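# Move the old blue thermal pad into the tray

## Task

Remove the used blue thermal pad from the cold plate and place it in the tray, keeping the cold plate on the table the whole time (never raise it).

## Robot and tools

ROBOT. Two six-joint arms, left_arm and right_arm, each ending in a two-finger parallel gripper. In the scene frame the origin sits at table-top height halfway between the arms' nominal bases, +x points out over the table, +z is up, and left_arm is on the +y side (these names do not match image left/right). Calibrated bases: left_arm at (-0.014, +0.264, +0.013) m, quat_wxyz (+1.000, 0, 0, -0.010); right_arm at (+0.024, -0.248, +0.013) m, quat_wxyz (+1.000, 0, 0, +0.016). Both bases are level.

ROW LAYOUT. Every commanded row is one flat list of 14 numbers covering both arms, even when only one moves: left_arm waist, shoulder, elbow, forearm roll, wrist pitch, wrist roll, opening, then right_arm in that same order. The six joint values are absolute target angles in radians (not offsets), matching what Joint positions prints. Ranges: waist -2.618 to 2.618, shoulder 0.000 to 3.140, elbow -2.967 to 0.000, forearm roll -1.745 to 1.745, wrist pitch -1.220 to 1.220, wrist roll -2.094 to 2.094. True ends may differ by up to 0.014 rad; a target beyond that margin and farther out than the current angle is rejected; a target past the real end is clipped, reported as "joint sent to its limit". Opening is an absolute command from -1 (closed) to +1 (fully open, 0.070 m between pads); closing fully takes about 1.0 s. To keep an arm still, resend its "Joint targets" angles; to leave a gripper alone, resend its current command (0 is a real command, half open).

TOOLS.
execute_actions: actions is a list of actions; each action is a table of up to 15 rows, one per 1/30 s step; if shorter, the last row is held for the rest of the 15 steps (0.5 s per action). cameras picks which images return (omitted/null/["all"] = all, [] = none; an unknown name voids the call). An empty actions list just reports state.
move: target is one 14-number row or a list of up to 15 rows, all absolute joint angles; joints of both arms are interpolated together, so the gripper traces a curve, with no obstacle avoidance. speed (rad/s, 0.01 to 3, default 0.5) caps the joint with the longest travel; one value or one per target. blend (rad) rounds corners at intermediate targets. opening_speed (at least 0.2 per second on the opening scale) ramps the finger command. Paths take at least 0.5 s and cover at most 10 s in total. Changed finger values in later list targets are applied only after the arms come to rest at that target. blocking=false returns after about 0.5 s while the motion continues; a new move then replaces it. The result adds a "move:" line: done, off_target (resting more than 0.01 rad away), moving, held, fault, possibly limits=held. Done does not imply contact or no contact.
wait: seconds 0 to 10; arms hold their last commands; a running move keeps going.
stop: brakes the running move; fast moves need more room.
zoom_image: camera (cam_high, cam_low, cam_left_wrist, cam_right_wrist) and region [x0, y0, x1, y1] in image pixels from the top-left, at most 504 by 504; only cameras present in the newest images.
finished_scene: scene is the current scene number; irreversible, call only when the pad rests in the tray on its own.

RESULTS. end_effector_position (m) and end_effector_quat_wxyz are in each arm's own base frame; the point lies between the finger pads about 5 mm behind the tips, fingers along gripper +z, closing along y. Reports can be off by a few centimetres, more at long reach. Joint positions: six angles per arm plus pad gap in metres. Joint targets: what the drives currently chase. Tool commands: present gripper commands. grip_measured: finger opening on the command scale; to hold something, command roughly 0.05 below the reading at first contact (less for a gentler grip); parts under about 2 mm thick get reduced force. Joint torques include the arm's weight and drift; positive means toward larger angles. "joint command not followed" means the inter-arm clearance check altered or blocked steps. Camera images: cam_high, cam_low, cam_left_wrist, cam_right_wrist, each 896x504; wrist-camera poses are given relative to their arm's base and may lag during motion.

MOTION LIMITS. Joint targets move at most 3 rad/s, with 0.6 s to accelerate; per step a target stays within 0.963 rad of the measured angle, and a step that would jump the gripper over 70 mm is scaled back. Unfinished motion may need re-commanding.

AVOID. Dropping the pad, releasing it while moving, fast impacts, and hard pressing into the table or plate (a deeper target past contact presses harder, faster moves hit harder). Contact torque at a joint limit (waist, shoulder, elbow 20 N m; wrist joints 6.96 N m, motors only about 4 N m) freezes that arm for 10 s. Collisions or squeezing between the two arms, including closing one gripper on the other's fingers, can fail the task. Holding loads or straining for unreachable poses heats motors; MOTOR HOT appears from 65 °C and at 80 °C the arm goes limp for 30 to 60 s. Anything left off the table fails the task. Loose objects may occasionally be nudged by outside pushes. Do not lift the cold plate.

Each tool is called after ">>>" in YAML: its name, and indented under it one key for each argument.

## Session

>>> execute_actions:
  actions: []

Scene clock: 0.00 s.
left_arm: end_effector_position=(+0.3578, -0.1827, +0.1401) grip_measured=+0.98 end_effector_quat_wxyz=(+0.380, +0.113, +0.916, -0.055) | right_arm: end_effector_position=(+0.4704, -0.1670, +0.2069) grip_measured=+1.00 end_effector_quat_wxyz=(+0.438, +0.418, +0.786, -0.125)
Joint positions: left_arm=[-0.601 1.519 -0.89 0.733 0.356 -0.961 0.069] | right_arm=[-0.123 1.785 -1.395 -0.926 0.654 1.437 0.07]
Joint torques (N m): no reading
Joint targets: left_arm=[-0.601 1.519 -0.890 0.733 0.356 -0.961] | right_arm=[-0.123 1.785 -1.395 -0.926 0.654 1.437]
Tool commands: left_gripper/opening=+1.0 right_gripper/opening=+1.0
camera_calibration:
cam_left_wrist: T_world_to_cam=[[-0.235077, -0.971975, 0.00200438, -0.0898673], [-0.959656, 0.231769, -0.159198, 0.404988], [0.154272, -0.0393473, -0.987245, 0.198994], [0, 0, 0, 1]] pos_world=[0.336824, -0.173383, 0.261109]
cam_right_wrist: T_world_to_cam=[[-0.774306, -0.612139, -0.160429, 0.294172], [-0.550452, 0.77659, -0.306447, 0.451949], [0.312175, -0.148976, -0.938271, 0.148234], [0, 0, 0, 1]] pos_world=[0.43028, -0.148822, 0.324776]

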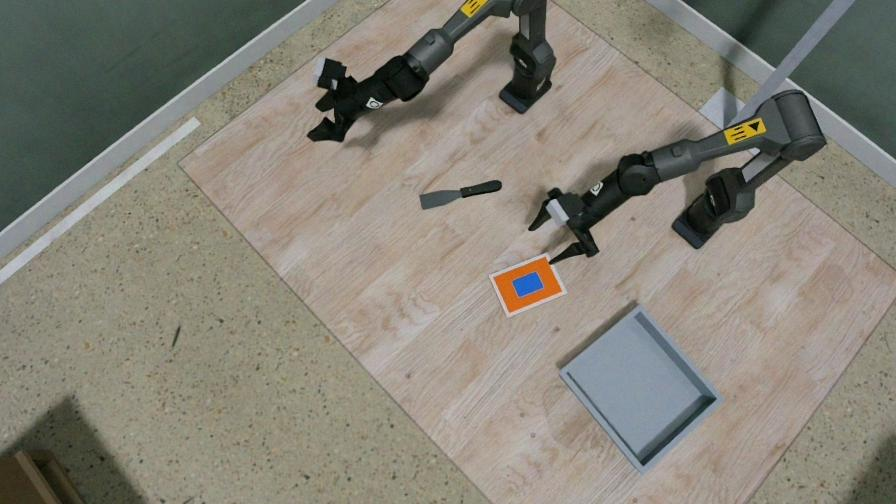

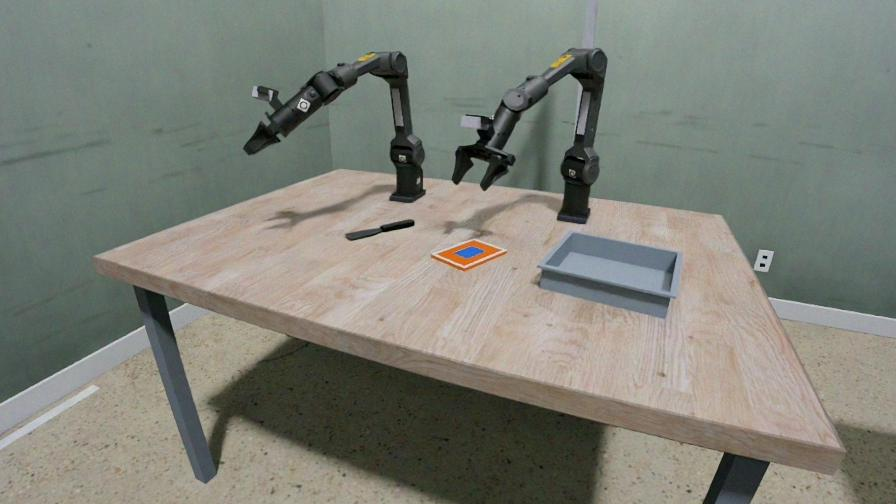

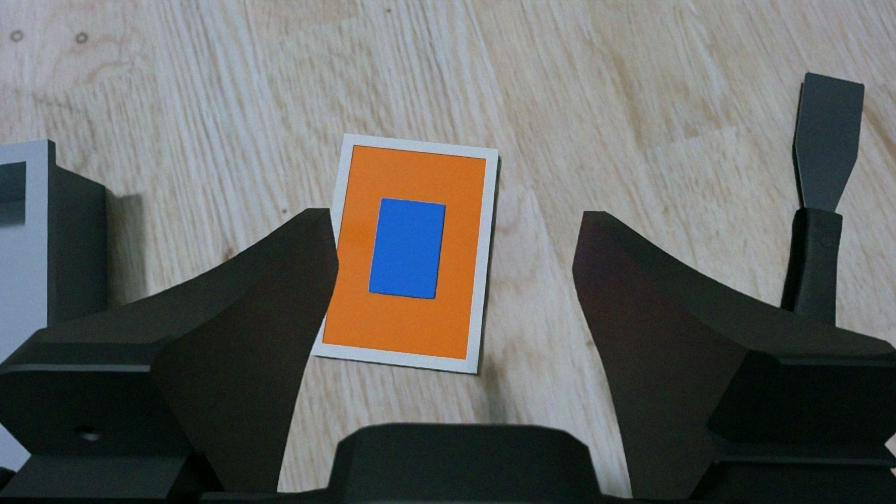

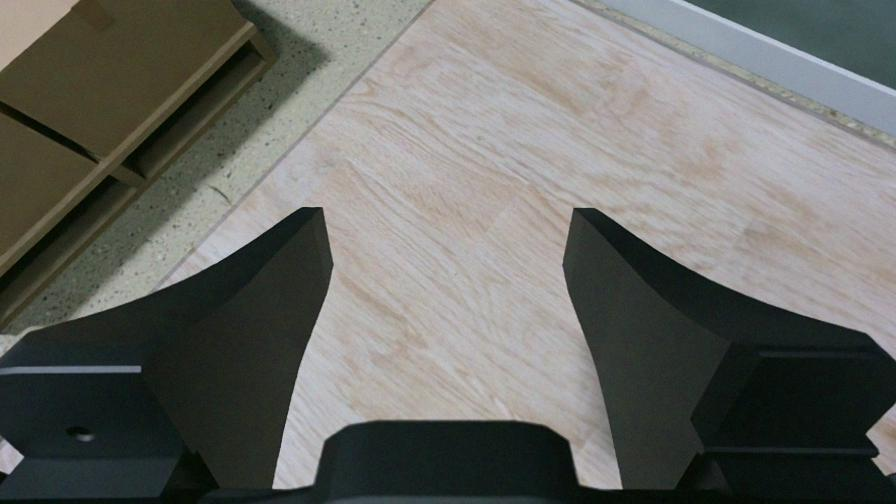

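>>> move:
  target: [-0.3926,2.2223,-1.7568,0,1.1926,-0.026,0.7,-0.123,1.785,-1.395,-0.926,0.654,1.437,1]
  speed: 0.7
  cameras: ["cam_left_wrist"]

Scene clock: 16.00 s.
left_arm: end_effector_position=(+0.4095, -0.1695, +0.0298) grip_measured=+0.70 end_effector_quat_wxyz=(+0.000, +0.182, +0.983, +0.000) | right_arm: end_effector_position=(+0.4704, -0.1670, +0.2069) grip_measured=+1.00 end_effector_quat_wxyz=(+0.438, +0.418, +0.786, -0.125)
Joint positions: left_arm=[-0.392 2.224 -1.758 0 1.193 -0.025 0.059] | right_arm=[-0.123 1.785 -1.395 -0.926 0.654 1.437 0.07]
Joint torques (N m): left_arm=[0.24 -14.29 -3.41 0.11 -0.25 -0.15] | right_arm=[-0.03 -10.47 -6.46 -0.93 -0.06 -0.1]
Joint targets: left_arm=[-0.393 2.222 -1.757 0.000 1.193 -0.026] | right_arm=[-0.123 1.785 -1.395 -0.926 0.654 1.437]
move: done
camera_calibration:
cam_left_wrist: T_world_to_cam=[[-0.356694, -0.93404, -0.018419, -0.00784587], [-0.759717, 0.278536, 0.587578, 0.337691], [-0.543691, 0.223579, -0.808958, 0.407724], [0, 0, 0, 1]] pos_world=[0.475427, -0.192546, 0.131268]
Images, in order (width x height): cam_left_wrist 896x504.

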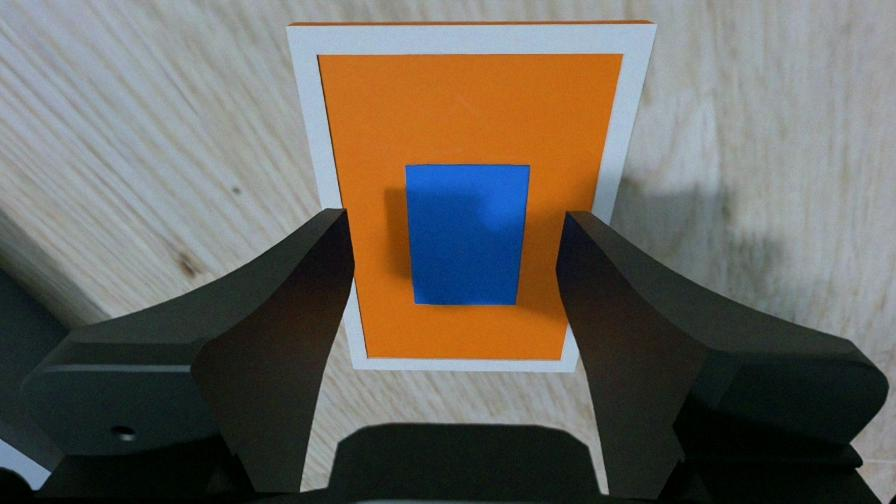

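>>> move:
  target:
    - [-0.40,2.2556,-1.731,0,1.1335,-0.035,0.6,-0.123,1.785,-1.395,-0.926,0.654,1.437,1]
    - [-0.40,2.2635,-1.7195,0,1.114,-0.035,0.6,-0.123,1.785,-1.395,-0.926,0.654,1.437,1]
  speed: [0.2,0.03]
  cameras: ["cam_left_wrist"]

Scene clock: 21.63 s.
left_arm: end_effector_position=(+0.4095, -0.1732, +0.0029) grip_measured=+0.60 end_effector_quat_wxyz=(+0.000, +0.181, +0.983, +0.000) | right_arm: end_effector_position=(+0.4704, -0.1670, +0.2069) grip_measured=+1.00 end_effector_quat_wxyz=(+0.438, +0.418, +0.786, -0.125)
Joint positions: left_arm=[-0.4 2.264 -1.72 0 1.115 -0.035 0.056] | right_arm=[-0.123 1.785 -1.395 -0.926 0.654 1.437 0.07]
Joint torques (N m): left_arm=[0.48 -12.44 -3.14 0.07 -0.16 -0.12] | right_arm=[-0.05 -10.55 -5.75 -0.82 -0.16 -0.08]
Joint targets: left_arm=[-0.400 2.264 -1.719 0.000 1.114 -0.035] | right_arm=[-0.123 1.785 -1.395 -0.926 0.654 1.437]
move: done
camera_calibration:
cam_left_wrist: T_world_to_cam=[[-0.354879, -0.934729, -0.0184967, -0.0126591], [-0.760111, 0.276952, 0.587817, 0.354485], [-0.544327, 0.222664, -0.808783, 0.386845], [0, 0, 0, 1]] pos_world=[0.475525, -0.196144, 0.104268]
Images, in order (width x height): cam_left_wrist 896x504.

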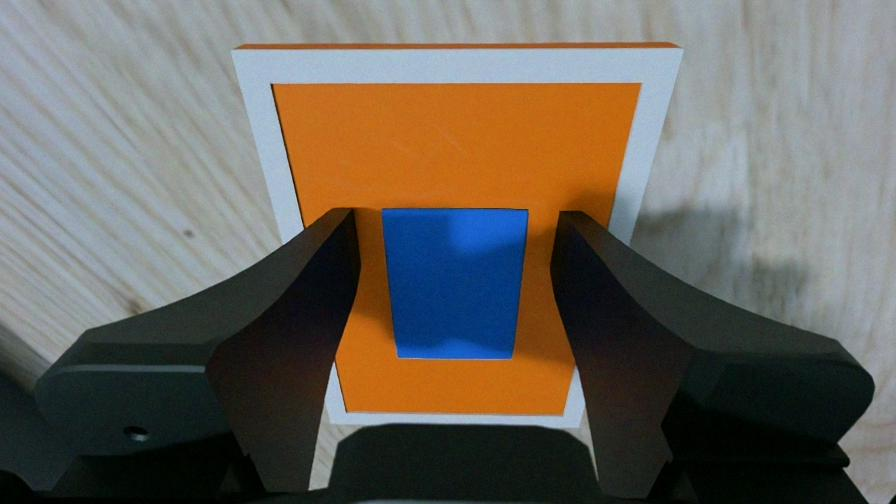

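>>> move:
  target:
    - [-0.40,2.2645,-1.7180,0,1.1115,-0.035,0.6,-0.123,1.785,-1.395,-0.926,0.654,1.437,1]
    - [-0.40,2.2645,-1.7180,0,1.1115,-0.035,-0.9,-0.123,1.785,-1.395,-0.926,0.654,1.437,1]
  speed: 0.05
  opening_speed: 0.5
  cameras: ["cam_left_wrist","cam_low"]

Scene clock: 43.93 s.
left_arm: end_effector_position=(+0.4101, -0.1724, +0.0027) grip_measured=-0.80 end_effector_quat_wxyz=(+0.001, +0.182, +0.983, +0.001) | right_arm: end_effector_position=(+0.4704, -0.1670, +0.2069) grip_measured=+1.00 end_effector_quat_wxyz=(+0.438, +0.418, +0.786, -0.125)
Joint positions: left_arm=[-0.399 2.264 -1.719 0.002 1.112 -0.035 0.007] | right_arm=[-0.123 1.785 -1.395 -0.926 0.654 1.437 0.07]
Joint torques (N m): left_arm=[-0.93 -9.19 -2.05 -0.79 -0.63 -0.08] | right_arm=[-0.05 -10.79 -6.17 -0.64 -0.18 0.04]
Joint targets: left_arm=[-0.400 2.265 -1.718 0.000 1.112 -0.035] | right_arm=[-0.123 1.785 -1.395 -0.926 0.654 1.437]
move: done
camera_calibration:
cam_left_wrist: T_world_to_cam=[[-0.355177, -0.934565, -0.0209408, -0.0115311], [-0.761628, 0.276319, 0.586149, 0.355391], [-0.542008, 0.224135, -0.809933, 0.386235], [0, 0, 0, 1]] pos_world=[0.475922, -0.195547, 0.104271]
Images, in order (width x height): cam_low 896x504, cam_left_wrist 896x504.

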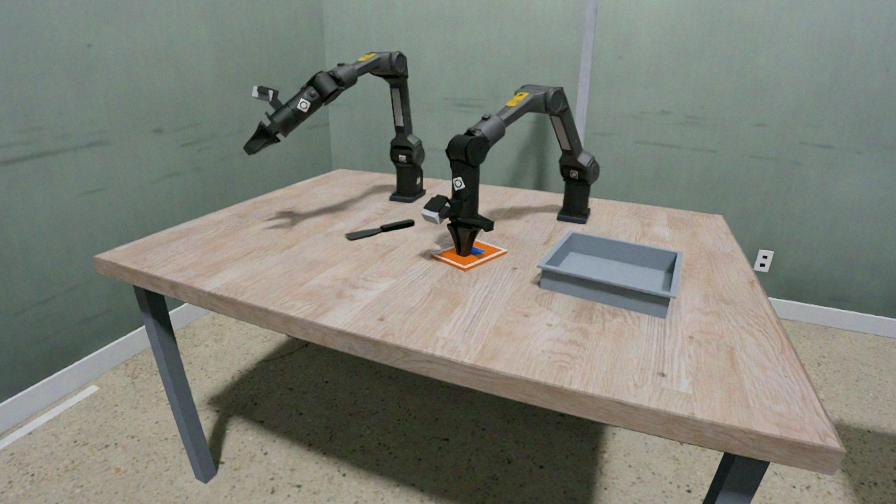

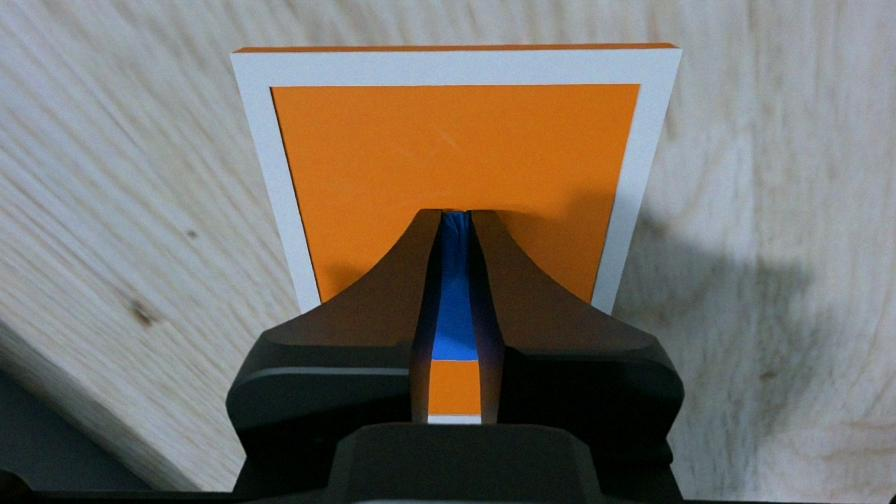

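>>> move:
  target:
    - [-0.40,2.247,-1.7101,0,1.1211,-0.035,-0.9,-0.123,1.785,-1.395,-0.926,0.654,1.437,1]
    - [-0.40,2.2137,-1.6806,0,1.1249,-0.035,-0.9,-0.123,1.785,-1.395,-0.926,0.654,1.437,1]
  speed: 0.02
  cameras: ["cam_left_wrist","cam_low"]

>>> zoom_image:
  camera: "cam_low"
  region: [420, 190, 530, 280]

Scene clock: 51.87 s.
left_arm: end_effector_position=(+0.4014, -0.1698, +0.0155) grip_measured=-0.82 end_effector_quat_wxyz=(+0.000, +0.181, +0.983, +0.000) | right_arm: end_effector_position=(+0.4704, -0.1670, +0.2069) grip_measured=+1.00 end_effector_quat_wxyz=(+0.438, +0.418, +0.786, -0.125)
Joint positions: left_arm=[-0.4 2.214 -1.681 -0.001 1.125 -0.035 0.006] | right_arm=[-0.123 1.785 -1.395 -0.926 0.654 1.437 0.07]
Joint torques (N m): left_arm=[0.81 -16.01 -3.71 0.11 -0.05 -0.11] | right_arm=[-0.06 -10.89 -6.44 -0.7 -0.13 0.09]
Joint targets: left_arm=[-0.400 2.214 -1.681 0.000 1.125 -0.035] | right_arm=[-0.123 1.785 -1.395 -0.926 0.654 1.437]
move: done
camera_calibration:
cam_left_wrist: T_world_to_cam=[[-0.354829, -0.93475, -0.0183889, -0.0121607], [-0.760281, 0.277042, 0.587554, 0.340048], [-0.544122, 0.222462, -0.808976, 0.391838], [0, 0, 0, 1]] pos_world=[0.467425, -0.192744, 0.116968]
Images, in order (width x height): cam_low 896x504, cam_left_wrist 896x504.

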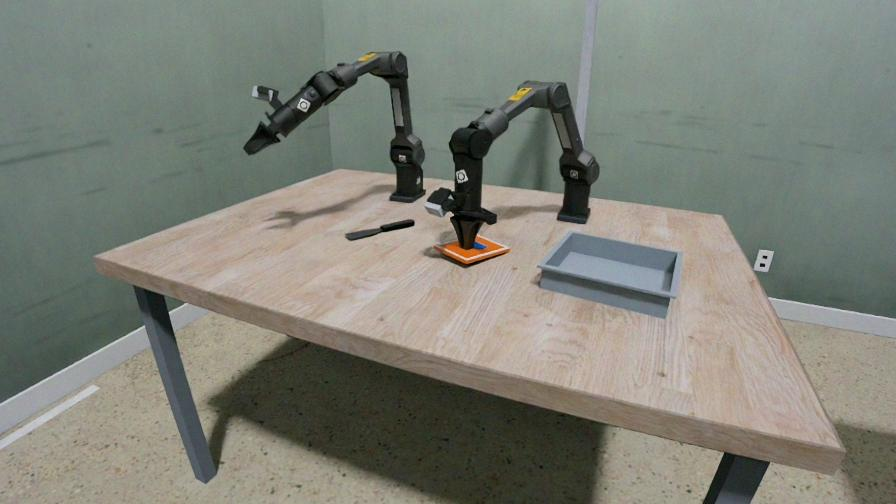

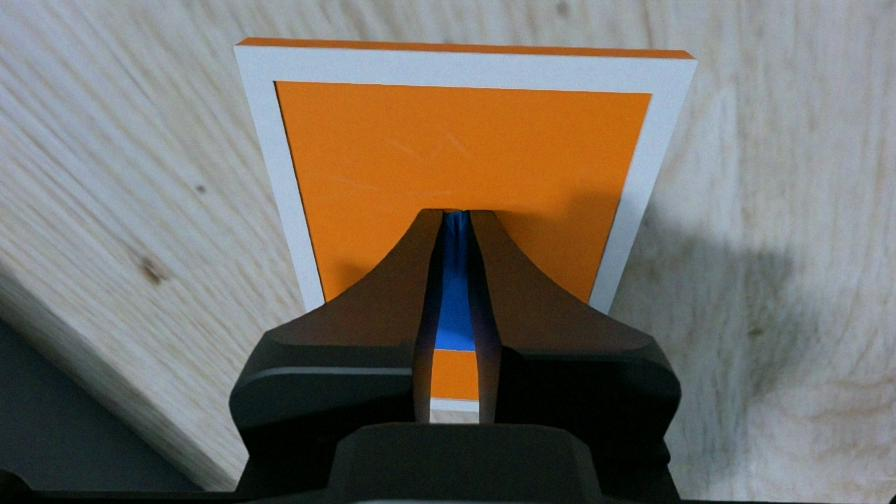

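Scaled by 4.582 from the camera's 896x504 image, which has a finer 1280x720 frame.

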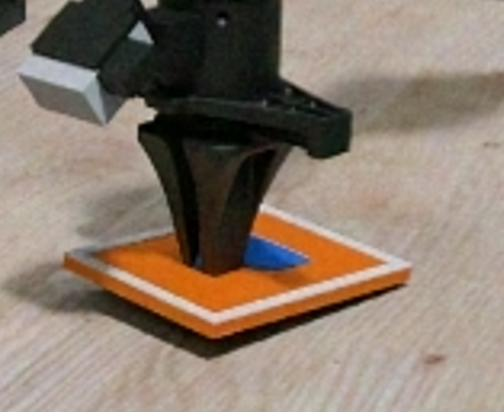

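>>> move:
  target:
    - [-0.40,2.247,-1.7101,0,1.1211,-0.035,-0.9,-0.123,1.6,-1.395,-0.5,0.3,1.437,-1]
    - [-0.40,2.2645,-1.7180,0,1.1115,-0.035,-0.9,0.2,1.6,-1.2,0,0,1.57,-1]
    - [-0.40,2.2645,-1.7180,0,1.1115,-0.035,-0.9,0.5,1.7,-0.972,0,-0.1,1.57,-1]
  speed: 0.4
  blend: 0.05

>>> move:
  target: [-0.40,2.2645,-1.7180,0,1.1115,-0.035,-0.9,0.5866,1.9412,-0.972,0,-0.184,1.57,-1]
  speed: 0.2

>>> zoom_image:
  camera: "cam_low"
  region: [400, 160, 550, 285]

Scene clock: 99.77 s.
left_arm: end_effector_position=(+0.4096, -0.1733, +0.0026) grip_measured=-0.82 end_effector_quat_wxyz=(+0.000, +0.181, +0.983, +0.000) | right_arm: end_effector_position=(+0.4200, +0.2298, +0.1509) grip_measured=-1.00 end_effector_quat_wxyz=(+0.251, +0.443, +0.749, +0.423)
Joint positions: left_arm=[-0.4 2.264 -1.718 -0.001 1.112 -0.035 0.006] | right_arm=[0.501 1.701 -0.971 0 -0.1 1.569 0]
Joint torques (N m): left_arm=[0.52 -8.27 -3.58 0.03 -1.5 -0.22] | right_arm=[-1.34 -9.88 -6.05 0.01 -0.77 0.1]
Joint targets: left_arm=[-0.400 2.265 -1.718 0.000 1.111 -0.035] | right_arm=[0.500 1.700 -0.972 0.000 -0.100 1.570]
move: done
camera_calibration:
cam_left_wrist: T_world_to_cam=[[-0.354866, -0.934737, -0.0183525, -0.0126858], [-0.76083, 0.277324, 0.58671, 0.355131], [-0.54333, 0.222166, -0.809589, 0.386195], [0, 0, 0, 1]] pos_world=[0.475524, -0.196144, 0.104068]
cam_right_wrist: T_world_to_cam=[[-0.461655, -0.256447, -0.849182, 0.379956], [-0.823681, 0.479279, 0.303053, 0.190039], [0.329278, 0.839361, -0.432492, -0.140047], [0, 0, 0, 1]] pos_world=[0.378055, 0.123907, 0.20449]

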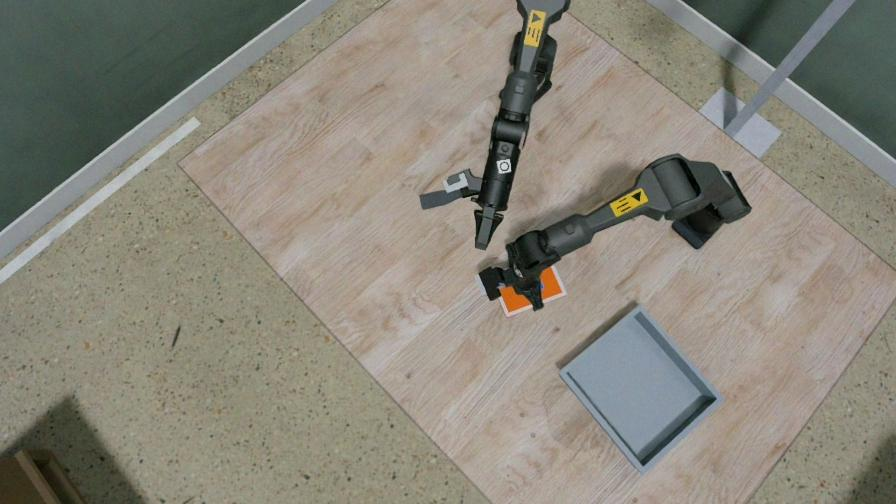

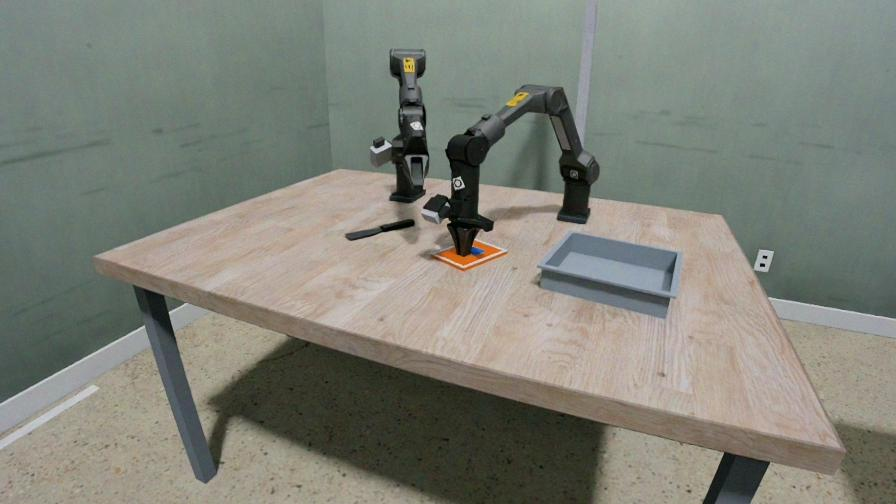

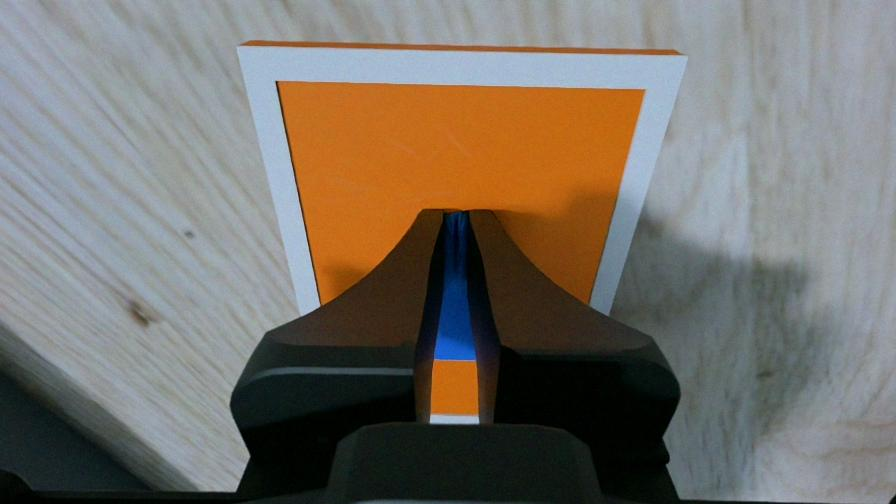

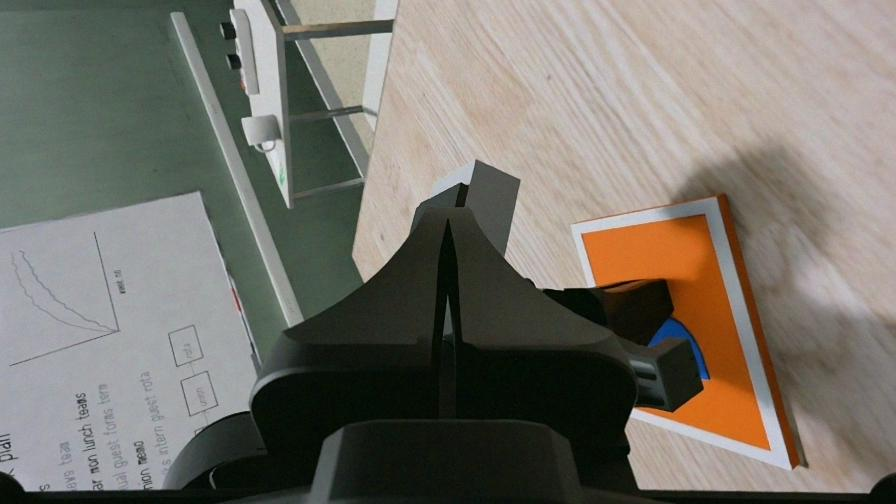

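Scene clock: 100.90 s.
left_arm: end_effector_position=(+0.4096, -0.1733, +0.0026) grip_measured=-0.82 end_effector_quat_wxyz=(+0.000, +0.181, +0.983, +0.000) | right_arm: end_effector_position=(+0.4125, +0.2553, +0.0899) grip_measured=-1.00 end_effector_quat_wxyz=(+0.220, +0.434, +0.780, +0.393)
Joint positions: left_arm=[-0.4 2.264 -1.718 -0.001 1.112 -0.035 0.006] | right_arm=[0.554 1.848 -0.972 0 -0.152 1.569 0]
Joint torques (N m): left_arm=[0.52 -7.2 -2.55 0 -1.59 -0.22] | right_arm=[-1.07 -10.72 -5.13 0.05 -0.49 0.1]
Joint targets: left_arm=[-0.400 2.264 -1.718 0.000 1.112 -0.035] | right_arm=[0.553 1.847 -0.972 0.000 -0.151 1.570]
move: held (right_arm; a check stopped the path); limits=held; right_arm: the shoulder is farthest, 0.093 rad from its target
joint command not followed: on one or more control steps a check withheld the commanded joint targets of the right arm, and it was not sent them on those steps.
cause: the commanded joint targets, or the way to them, would bring a part of the robot too close to another arm (this arm's gripper and a part of the left arm just beyond the wrist roll).
camera_calibration:
cam_left_wrist: T_world_to_cam=[[-0.354866, -0.934737, -0.0183525, -0.0126858], [-0.76083, 0.277324, 0.58671, 0.355131], [-0.54333, 0.222166, -0.809589, 0.386195], [0, 0, 0, 1]] pos_world=[0.475524, -0.196144, 0.104068]
cam_right_wrist: T_world_to_cam=[[-0.512966, -0.321455, -0.795948, 0.364217], [-0.822197, 0.450466, 0.347955, 0.192813], [0.246695, 0.832915, -0.495373, -0.144039], [0, 0, 0, 1]] pos_world=[0.380895, 0.150196, 0.151454]

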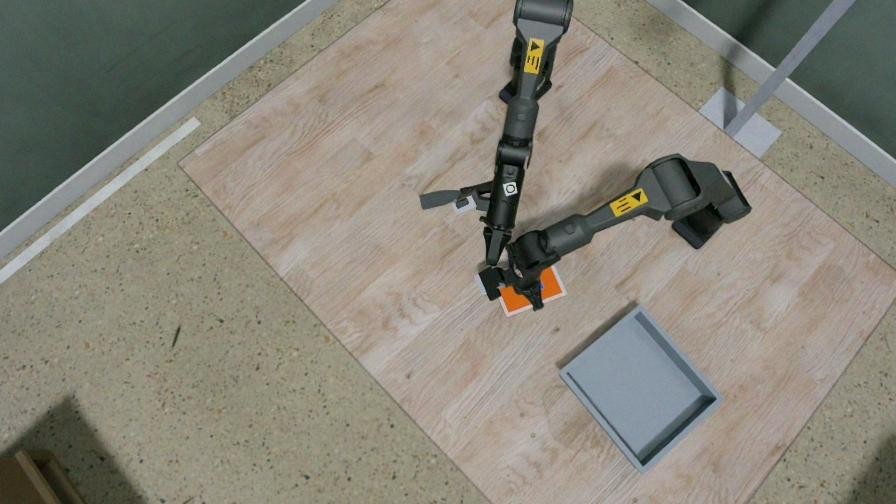

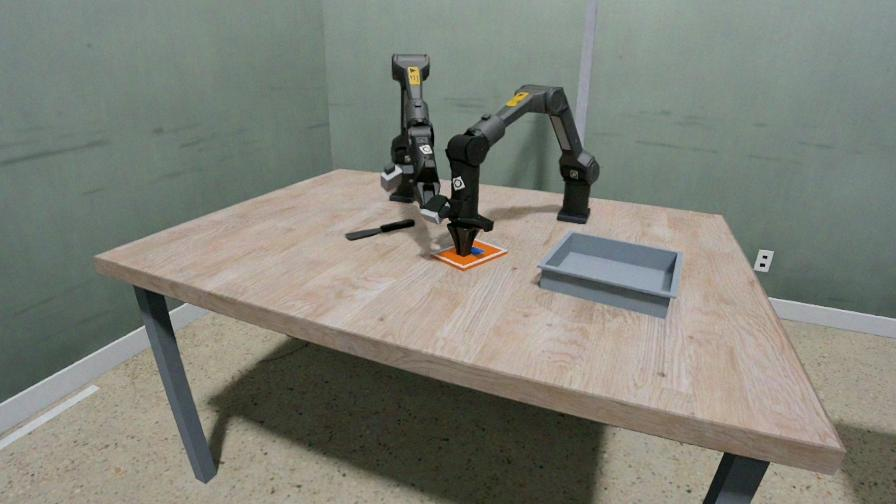

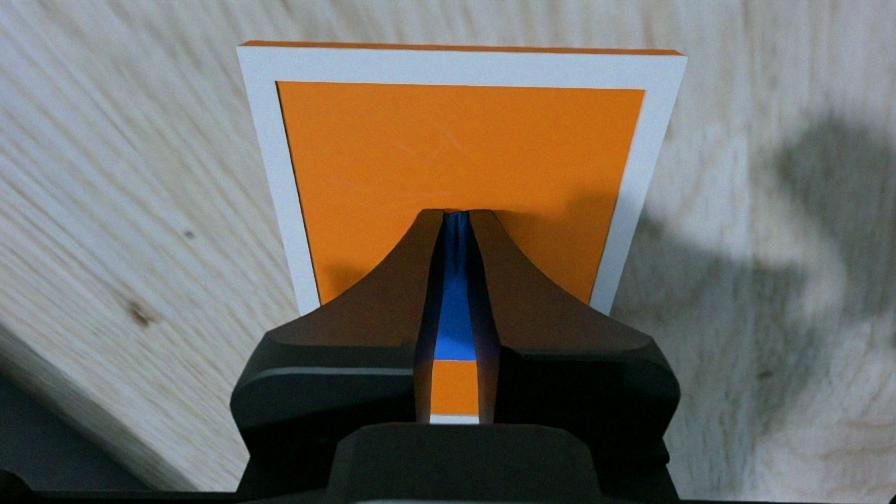

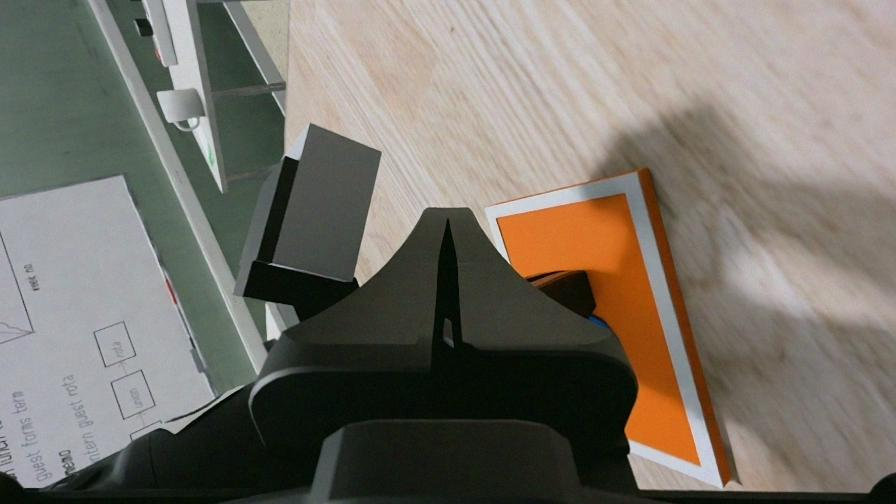

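Scaled by 3.360 from the camera's 896x504 image, which has a finer 1280x720 frame.

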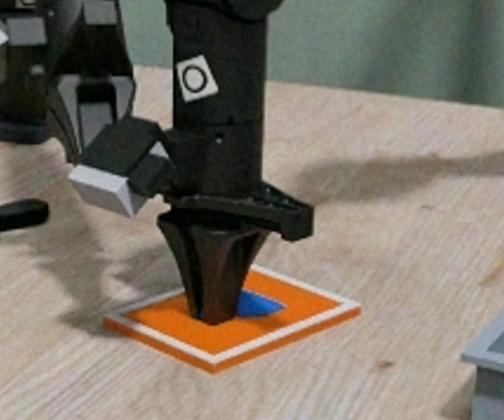

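>>> move:
  target:
    - [-0.40,2.2645,-1.7180,0,1.1115,-0.035,-0.9,0.35,1.6,-1.2,0,0,1.2,-1]
    - [-0.40,2.2645,-1.7180,0,1.1115,-0.035,-0.9,-0.05,1.9,-1.63,0.95,1.1,0,-1]
    - [-0.40,2.2645,-1.7180,0,1.1115,-0.035,-0.9,0.1,2.269,-1.6287,0.95,1.1,0,-1]
  speed: 0.6
  blend: 0.05
  cameras: ["cam_high","cam_right_wrist"]

>>> move:
  target: [-0.40,2.2645,-1.7180,0,1.1115,-0.035,-0.9,0.2478,2.269,-1.6287,0.95,1.1,0,-1]
  speed: 0.15

>>> zoom_image:
  camera: "cam_low"
  region: [400, 160, 550, 285]

Scene clock: 145.67 s.
left_arm: end_effector_position=(+0.4095, -0.1732, +0.0022) grip_measured=-0.82 end_effector_quat_wxyz=(+0.000, +0.181, +0.983, +0.000) | right_arm: end_effector_position=(+0.4423, +0.2064, +0.0507) grip_measured=-1.00 end_effector_quat_wxyz=(-0.057, +0.179, +0.899, +0.396)
Joint positions: left_arm=[-0.4 2.264 -1.718 -0.001 1.112 -0.035 0.006] | right_arm=[0.101 2.269 -1.628 0.95 1.101 0 0]
Joint torques (N m): left_arm=[0.16 -5.71 -1.55 -0.09 -0.98 -0.18] | right_arm=[-1.39 -14.04 -5.23 1 0.14 0.13]
Joint targets: left_arm=[-0.400 2.265 -1.718 0.000 1.111 -0.035] | right_arm=[0.100 2.269 -1.629 0.950 1.100 0.000]
move: done
camera_calibration:
cam_right_wrist: T_world_to_cam=[[-0.365828, -0.632521, -0.682706, 0.325992], [-0.778413, -0.194137, 0.596979, 0.35389], [-0.51014, 0.749819, -0.421342, 0.21812], [0, 0, 0, 1]] pos_world=[0.506001, 0.111349, 0.103195]
Images, in order (width x height): cam_high 896x504, cam_right_wrist 896x504.

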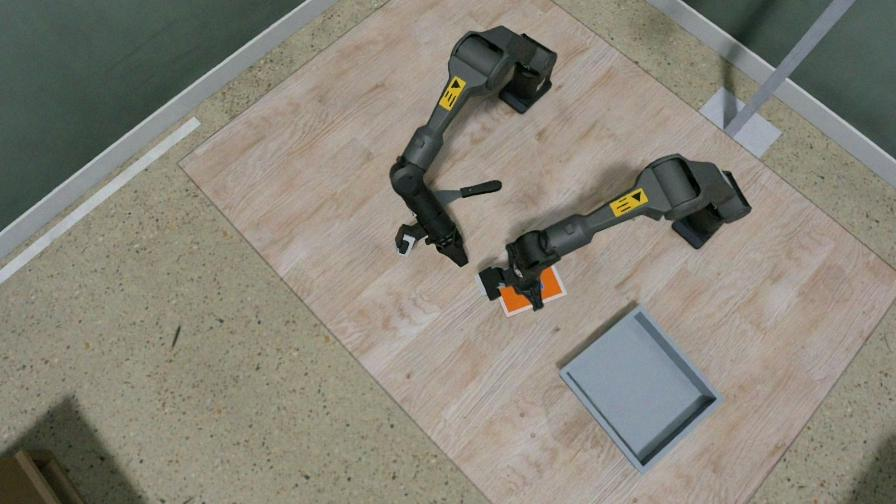

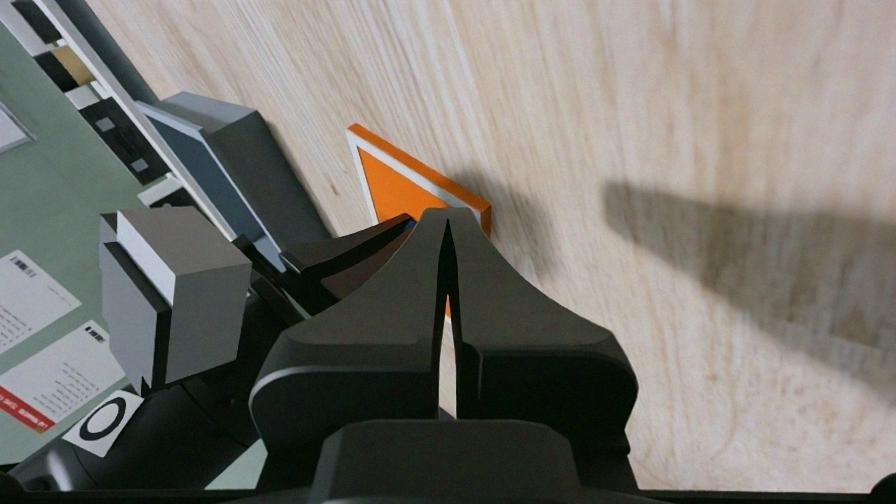

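Scene clock: 146.93 s.
left_arm: end_effector_position=(+0.4095, -0.1732, +0.0022) grip_measured=-0.82 end_effector_quat_wxyz=(+0.000, +0.181, +0.983, +0.000) | right_arm: end_effector_position=(+0.4073, +0.2694, +0.0510) grip_measured=-1.00 end_effector_quat_wxyz=(-0.086, +0.112, +0.909, +0.391)
Joint positions: left_arm=[-0.4 2.264 -1.718 -0.001 1.112 -0.035 0.006] | right_arm=[0.249 2.269 -1.629 0.95 1.101 0 0]
Joint torques (N m): left_arm=[0.15 -5.74 -1.58 -0.09 -0.97 -0.17] | right_arm=[-1.12 -12.74 -5.28 0.9 0.26 0.13]
Joint targets: left_arm=[-0.400 2.265 -1.718 0.000 1.111 -0.035] | right_arm=[0.248 2.269 -1.629 0.950 1.100 0.000]
move: done
camera_calibration:
cam_left_wrist: T_world_to_cam=[[-0.35489, -0.934727, -0.0183843, -0.012678], [-0.760335, 0.277124, 0.587446, 0.355074], [-0.544007, 0.222457, -0.809054, 0.386115], [0, 0, 0, 1]] pos_world=[0.475525, -0.196144, 0.103568]
cam_right_wrist: T_world_to_cam=[[-0.268024, -0.679399, -0.683067, 0.325975], [-0.741812, -0.306857, 0.596284, 0.354309], [-0.614718, 0.666525, -0.421741, 0.21815], [0, 0, 0, 1]] pos_world=[0.484301, 0.184787, 0.103397]

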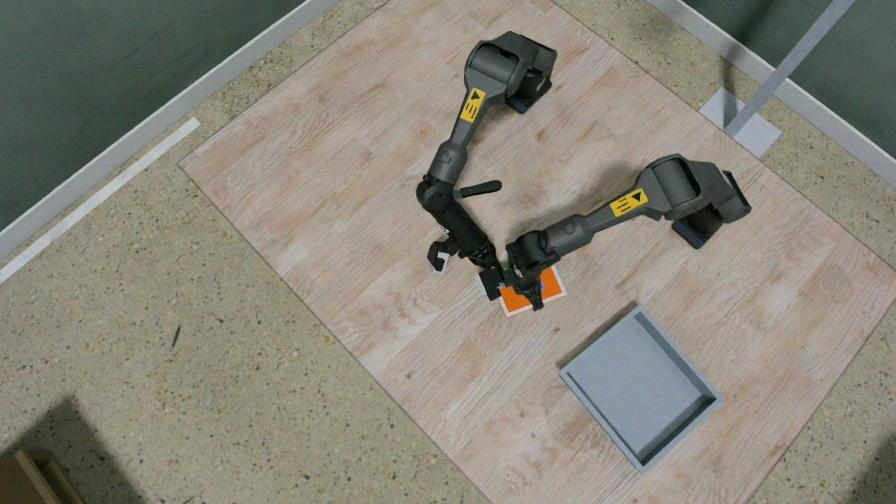

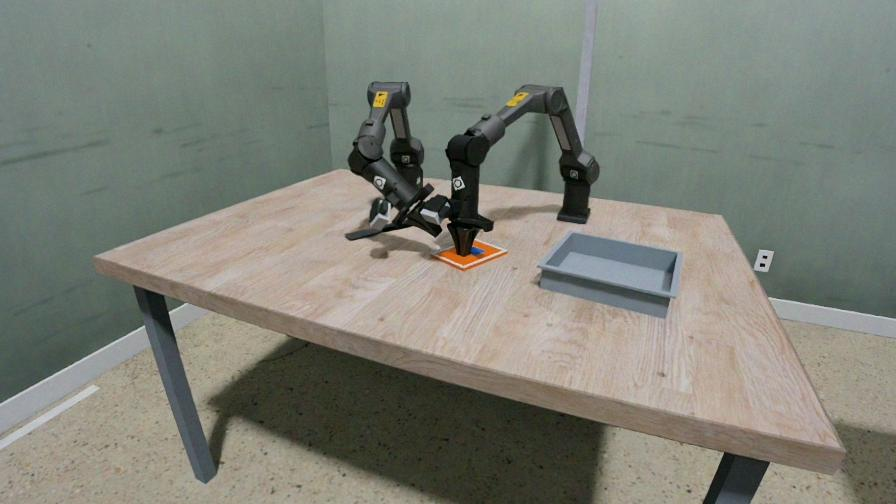

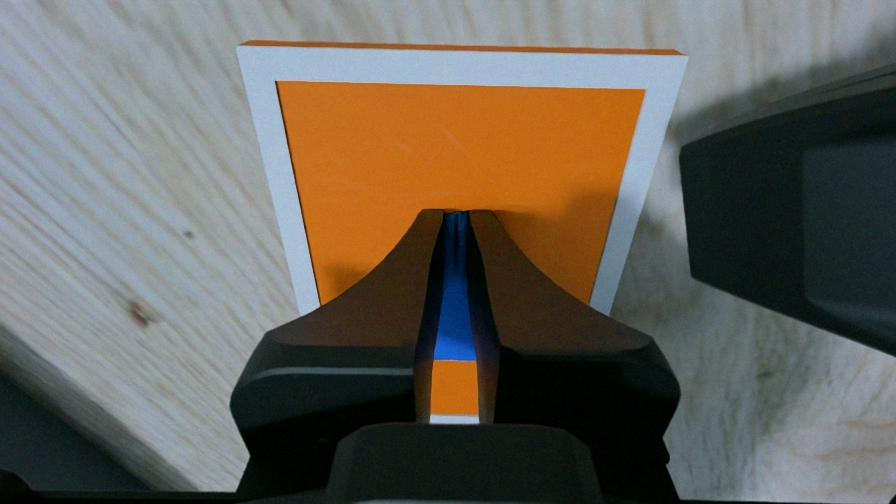

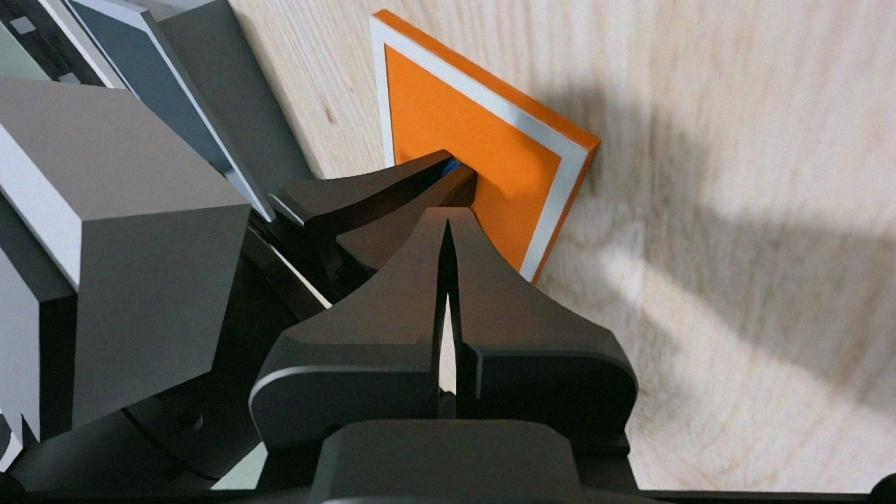

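Scaled by 3.360 from the camera's 896x504 image, which has a finer 1280x720 frame.

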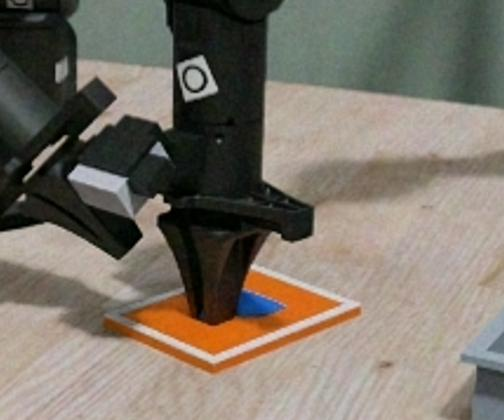

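>>> move:
  target: [-0.40,2.2645,-1.7180,0,1.1115,-0.035,-0.9,0.2478,2.330,-1.638,0.95,1.1,0,-1]
  speed: 0.08
  cameras: ["cam_left_wrist","cam_right_wrist"]

Scene clock: 160.47 s.
left_arm: end_effector_position=(+0.4095, -0.1732, +0.0022) grip_measured=-0.82 end_effector_quat_wxyz=(+0.000, +0.181, +0.983, +0.000) | right_arm: end_effector_position=(+0.4073, +0.2690, +0.0498) grip_measured=-1.00 end_effector_quat_wxyz=(-0.087, +0.113, +0.909, +0.391)
Joint positions: left_arm=[-0.4 2.264 -1.718 -0.001 1.112 -0.035 0.006] | right_arm=[0.248 2.271 -1.629 0.95 1.101 0 0]
Joint torques (N m): left_arm=[-0.02 -5.75 -1.53 -0.08 -0.97 -0.16] | right_arm=[-1.29 -14.33 -5.43 0.91 0.28 0.1]
Joint targets: left_arm=[-0.400 2.265 -1.718 0.000 1.111 -0.035] | right_arm=[0.248 2.271 -1.629 0.950 1.100 0.000]
move: held (right_arm; a check stopped the path); limits=held; right_arm: the shoulder is farthest, 0.059 rad from its target
joint command not followed: on one or more control steps a check withheld the commanded joint targets of the right arm, and it was not sent them on those steps.
cause: the commanded joint targets, or the way to them, would bring a part of the robot too close to another arm (a part of this arm just beyond the wrist roll and a part of the left arm just beyond the wrist roll).
camera_calibration:
cam_left_wrist: T_world_to_cam=[[-0.35489, -0.934727, -0.0183843, -0.012678], [-0.760335, 0.277124, 0.587446, 0.355074], [-0.544007, 0.222457, -0.809054, 0.386115], [0, 0, 0, 1]] pos_world=[0.475525, -0.196144, 0.103568]
cam_right_wrist: T_world_to_cam=[[-0.270297, -0.679566, -0.682004, 0.32586], [-0.740625, -0.305841, 0.598278, 0.354075], [-0.615154, 0.666821, -0.420636, 0.217974], [0, 0, 0, 1]] pos_world=[0.484403, 0.184385, 0.10209]
Images, in order (width x height): cam_left_wrist 896x504, cam_right_wrist 896x504.

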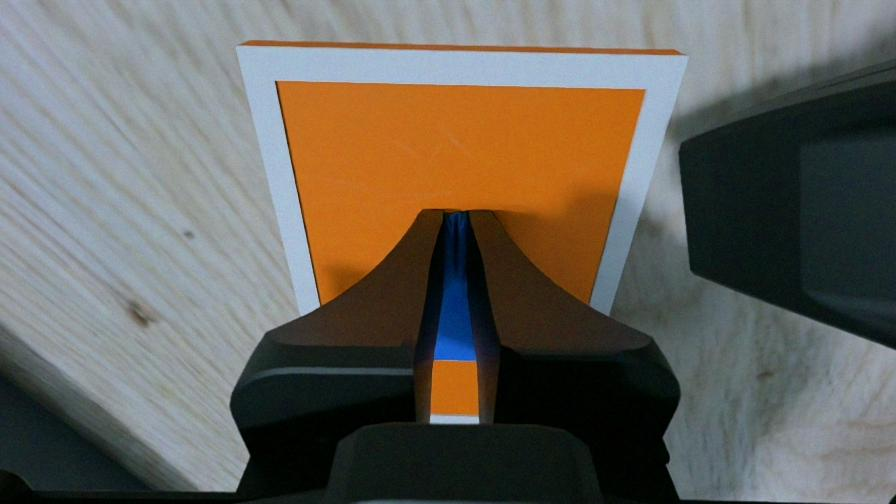

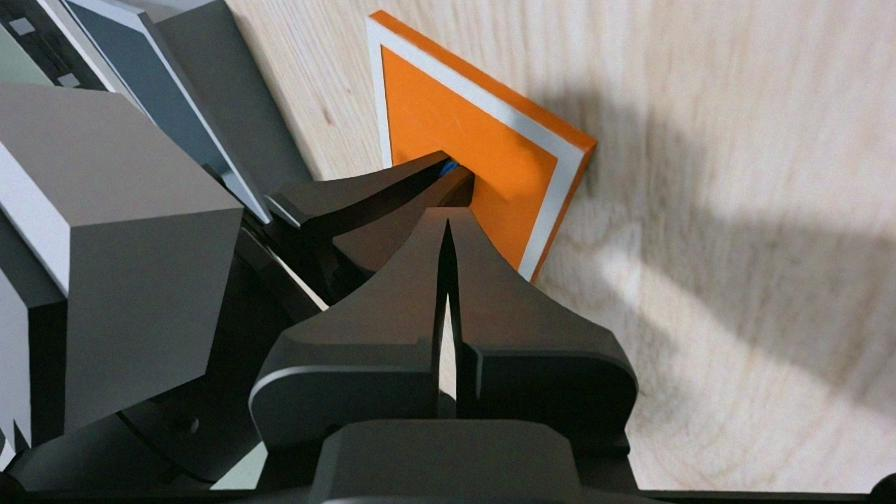

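>>> move:
  target:
    - [-0.40,2.2645,-1.7180,0,1.1115,-0.035,-0.9,0.218,2.271,-1.629,0.95,1.1,0.0,-1]
    - [-0.40,2.2645,-1.7180,0,1.1115,-0.035,-0.9,0.218,2.322,-1.630,0.95,1.1,0.0,-1]
  speed: 0.08
  cameras: ["cam_left_wrist","cam_right_wrist"]

Scene clock: 181.50 s.
left_arm: end_effector_position=(+0.4095, -0.1732, +0.0022) grip_measured=-0.82 end_effector_quat_wxyz=(+0.000, +0.181, +0.983, +0.000) | right_arm: end_effector_position=(+0.4113, +0.2555, +0.0263) grip_measured=-1.00 end_effector_quat_wxyz=(-0.103, +0.137, +0.907, +0.384)
Joint positions: left_arm=[-0.4 2.264 -1.718 -0.001 1.112 -0.035 0.006] | right_arm=[0.217 2.323 -1.63 0.95 1.101 0 0]
Joint torques (N m): left_arm=[-0.2 -5.79 -1.58 -0.08 -0.99 -0.13] | right_arm=[-0.03 -14.45 -4.97 0.88 0.29 0.11]
Joint targets: left_arm=[-0.400 2.265 -1.718 0.000 1.111 -0.035] | right_arm=[0.218 2.322 -1.630 0.950 1.100 0.000]
move: done
camera_calibration:
cam_left_wrist: T_world_to_cam=[[-0.35489, -0.934727, -0.0183843, -0.012678], [-0.760335, 0.277124, 0.587446, 0.355074], [-0.544007, 0.222457, -0.809054, 0.386115], [0, 0, 0, 1]] pos_world=[0.475525, -0.196144, 0.103568]
cam_right_wrist: T_world_to_cam=[[-0.324238, -0.678336, -0.659341, 0.32296], [-0.718928, -0.276307, 0.637807, 0.349399], [-0.614828, 0.680819, -0.398086, 0.215197], [0, 0, 0, 1]] pos_world=[0.488217, 0.169106, 0.0757582]
Images, in order (width x height): cam_left_wrist 896x504, cam_right_wrist 896x504.

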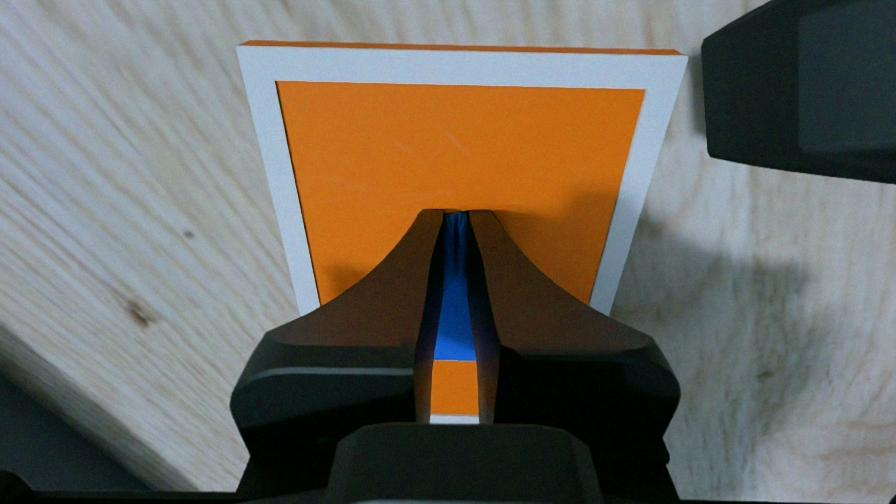

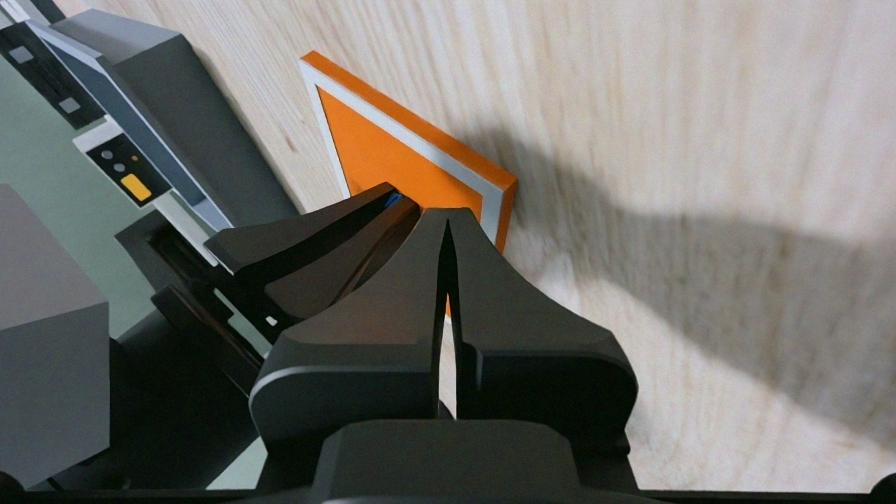

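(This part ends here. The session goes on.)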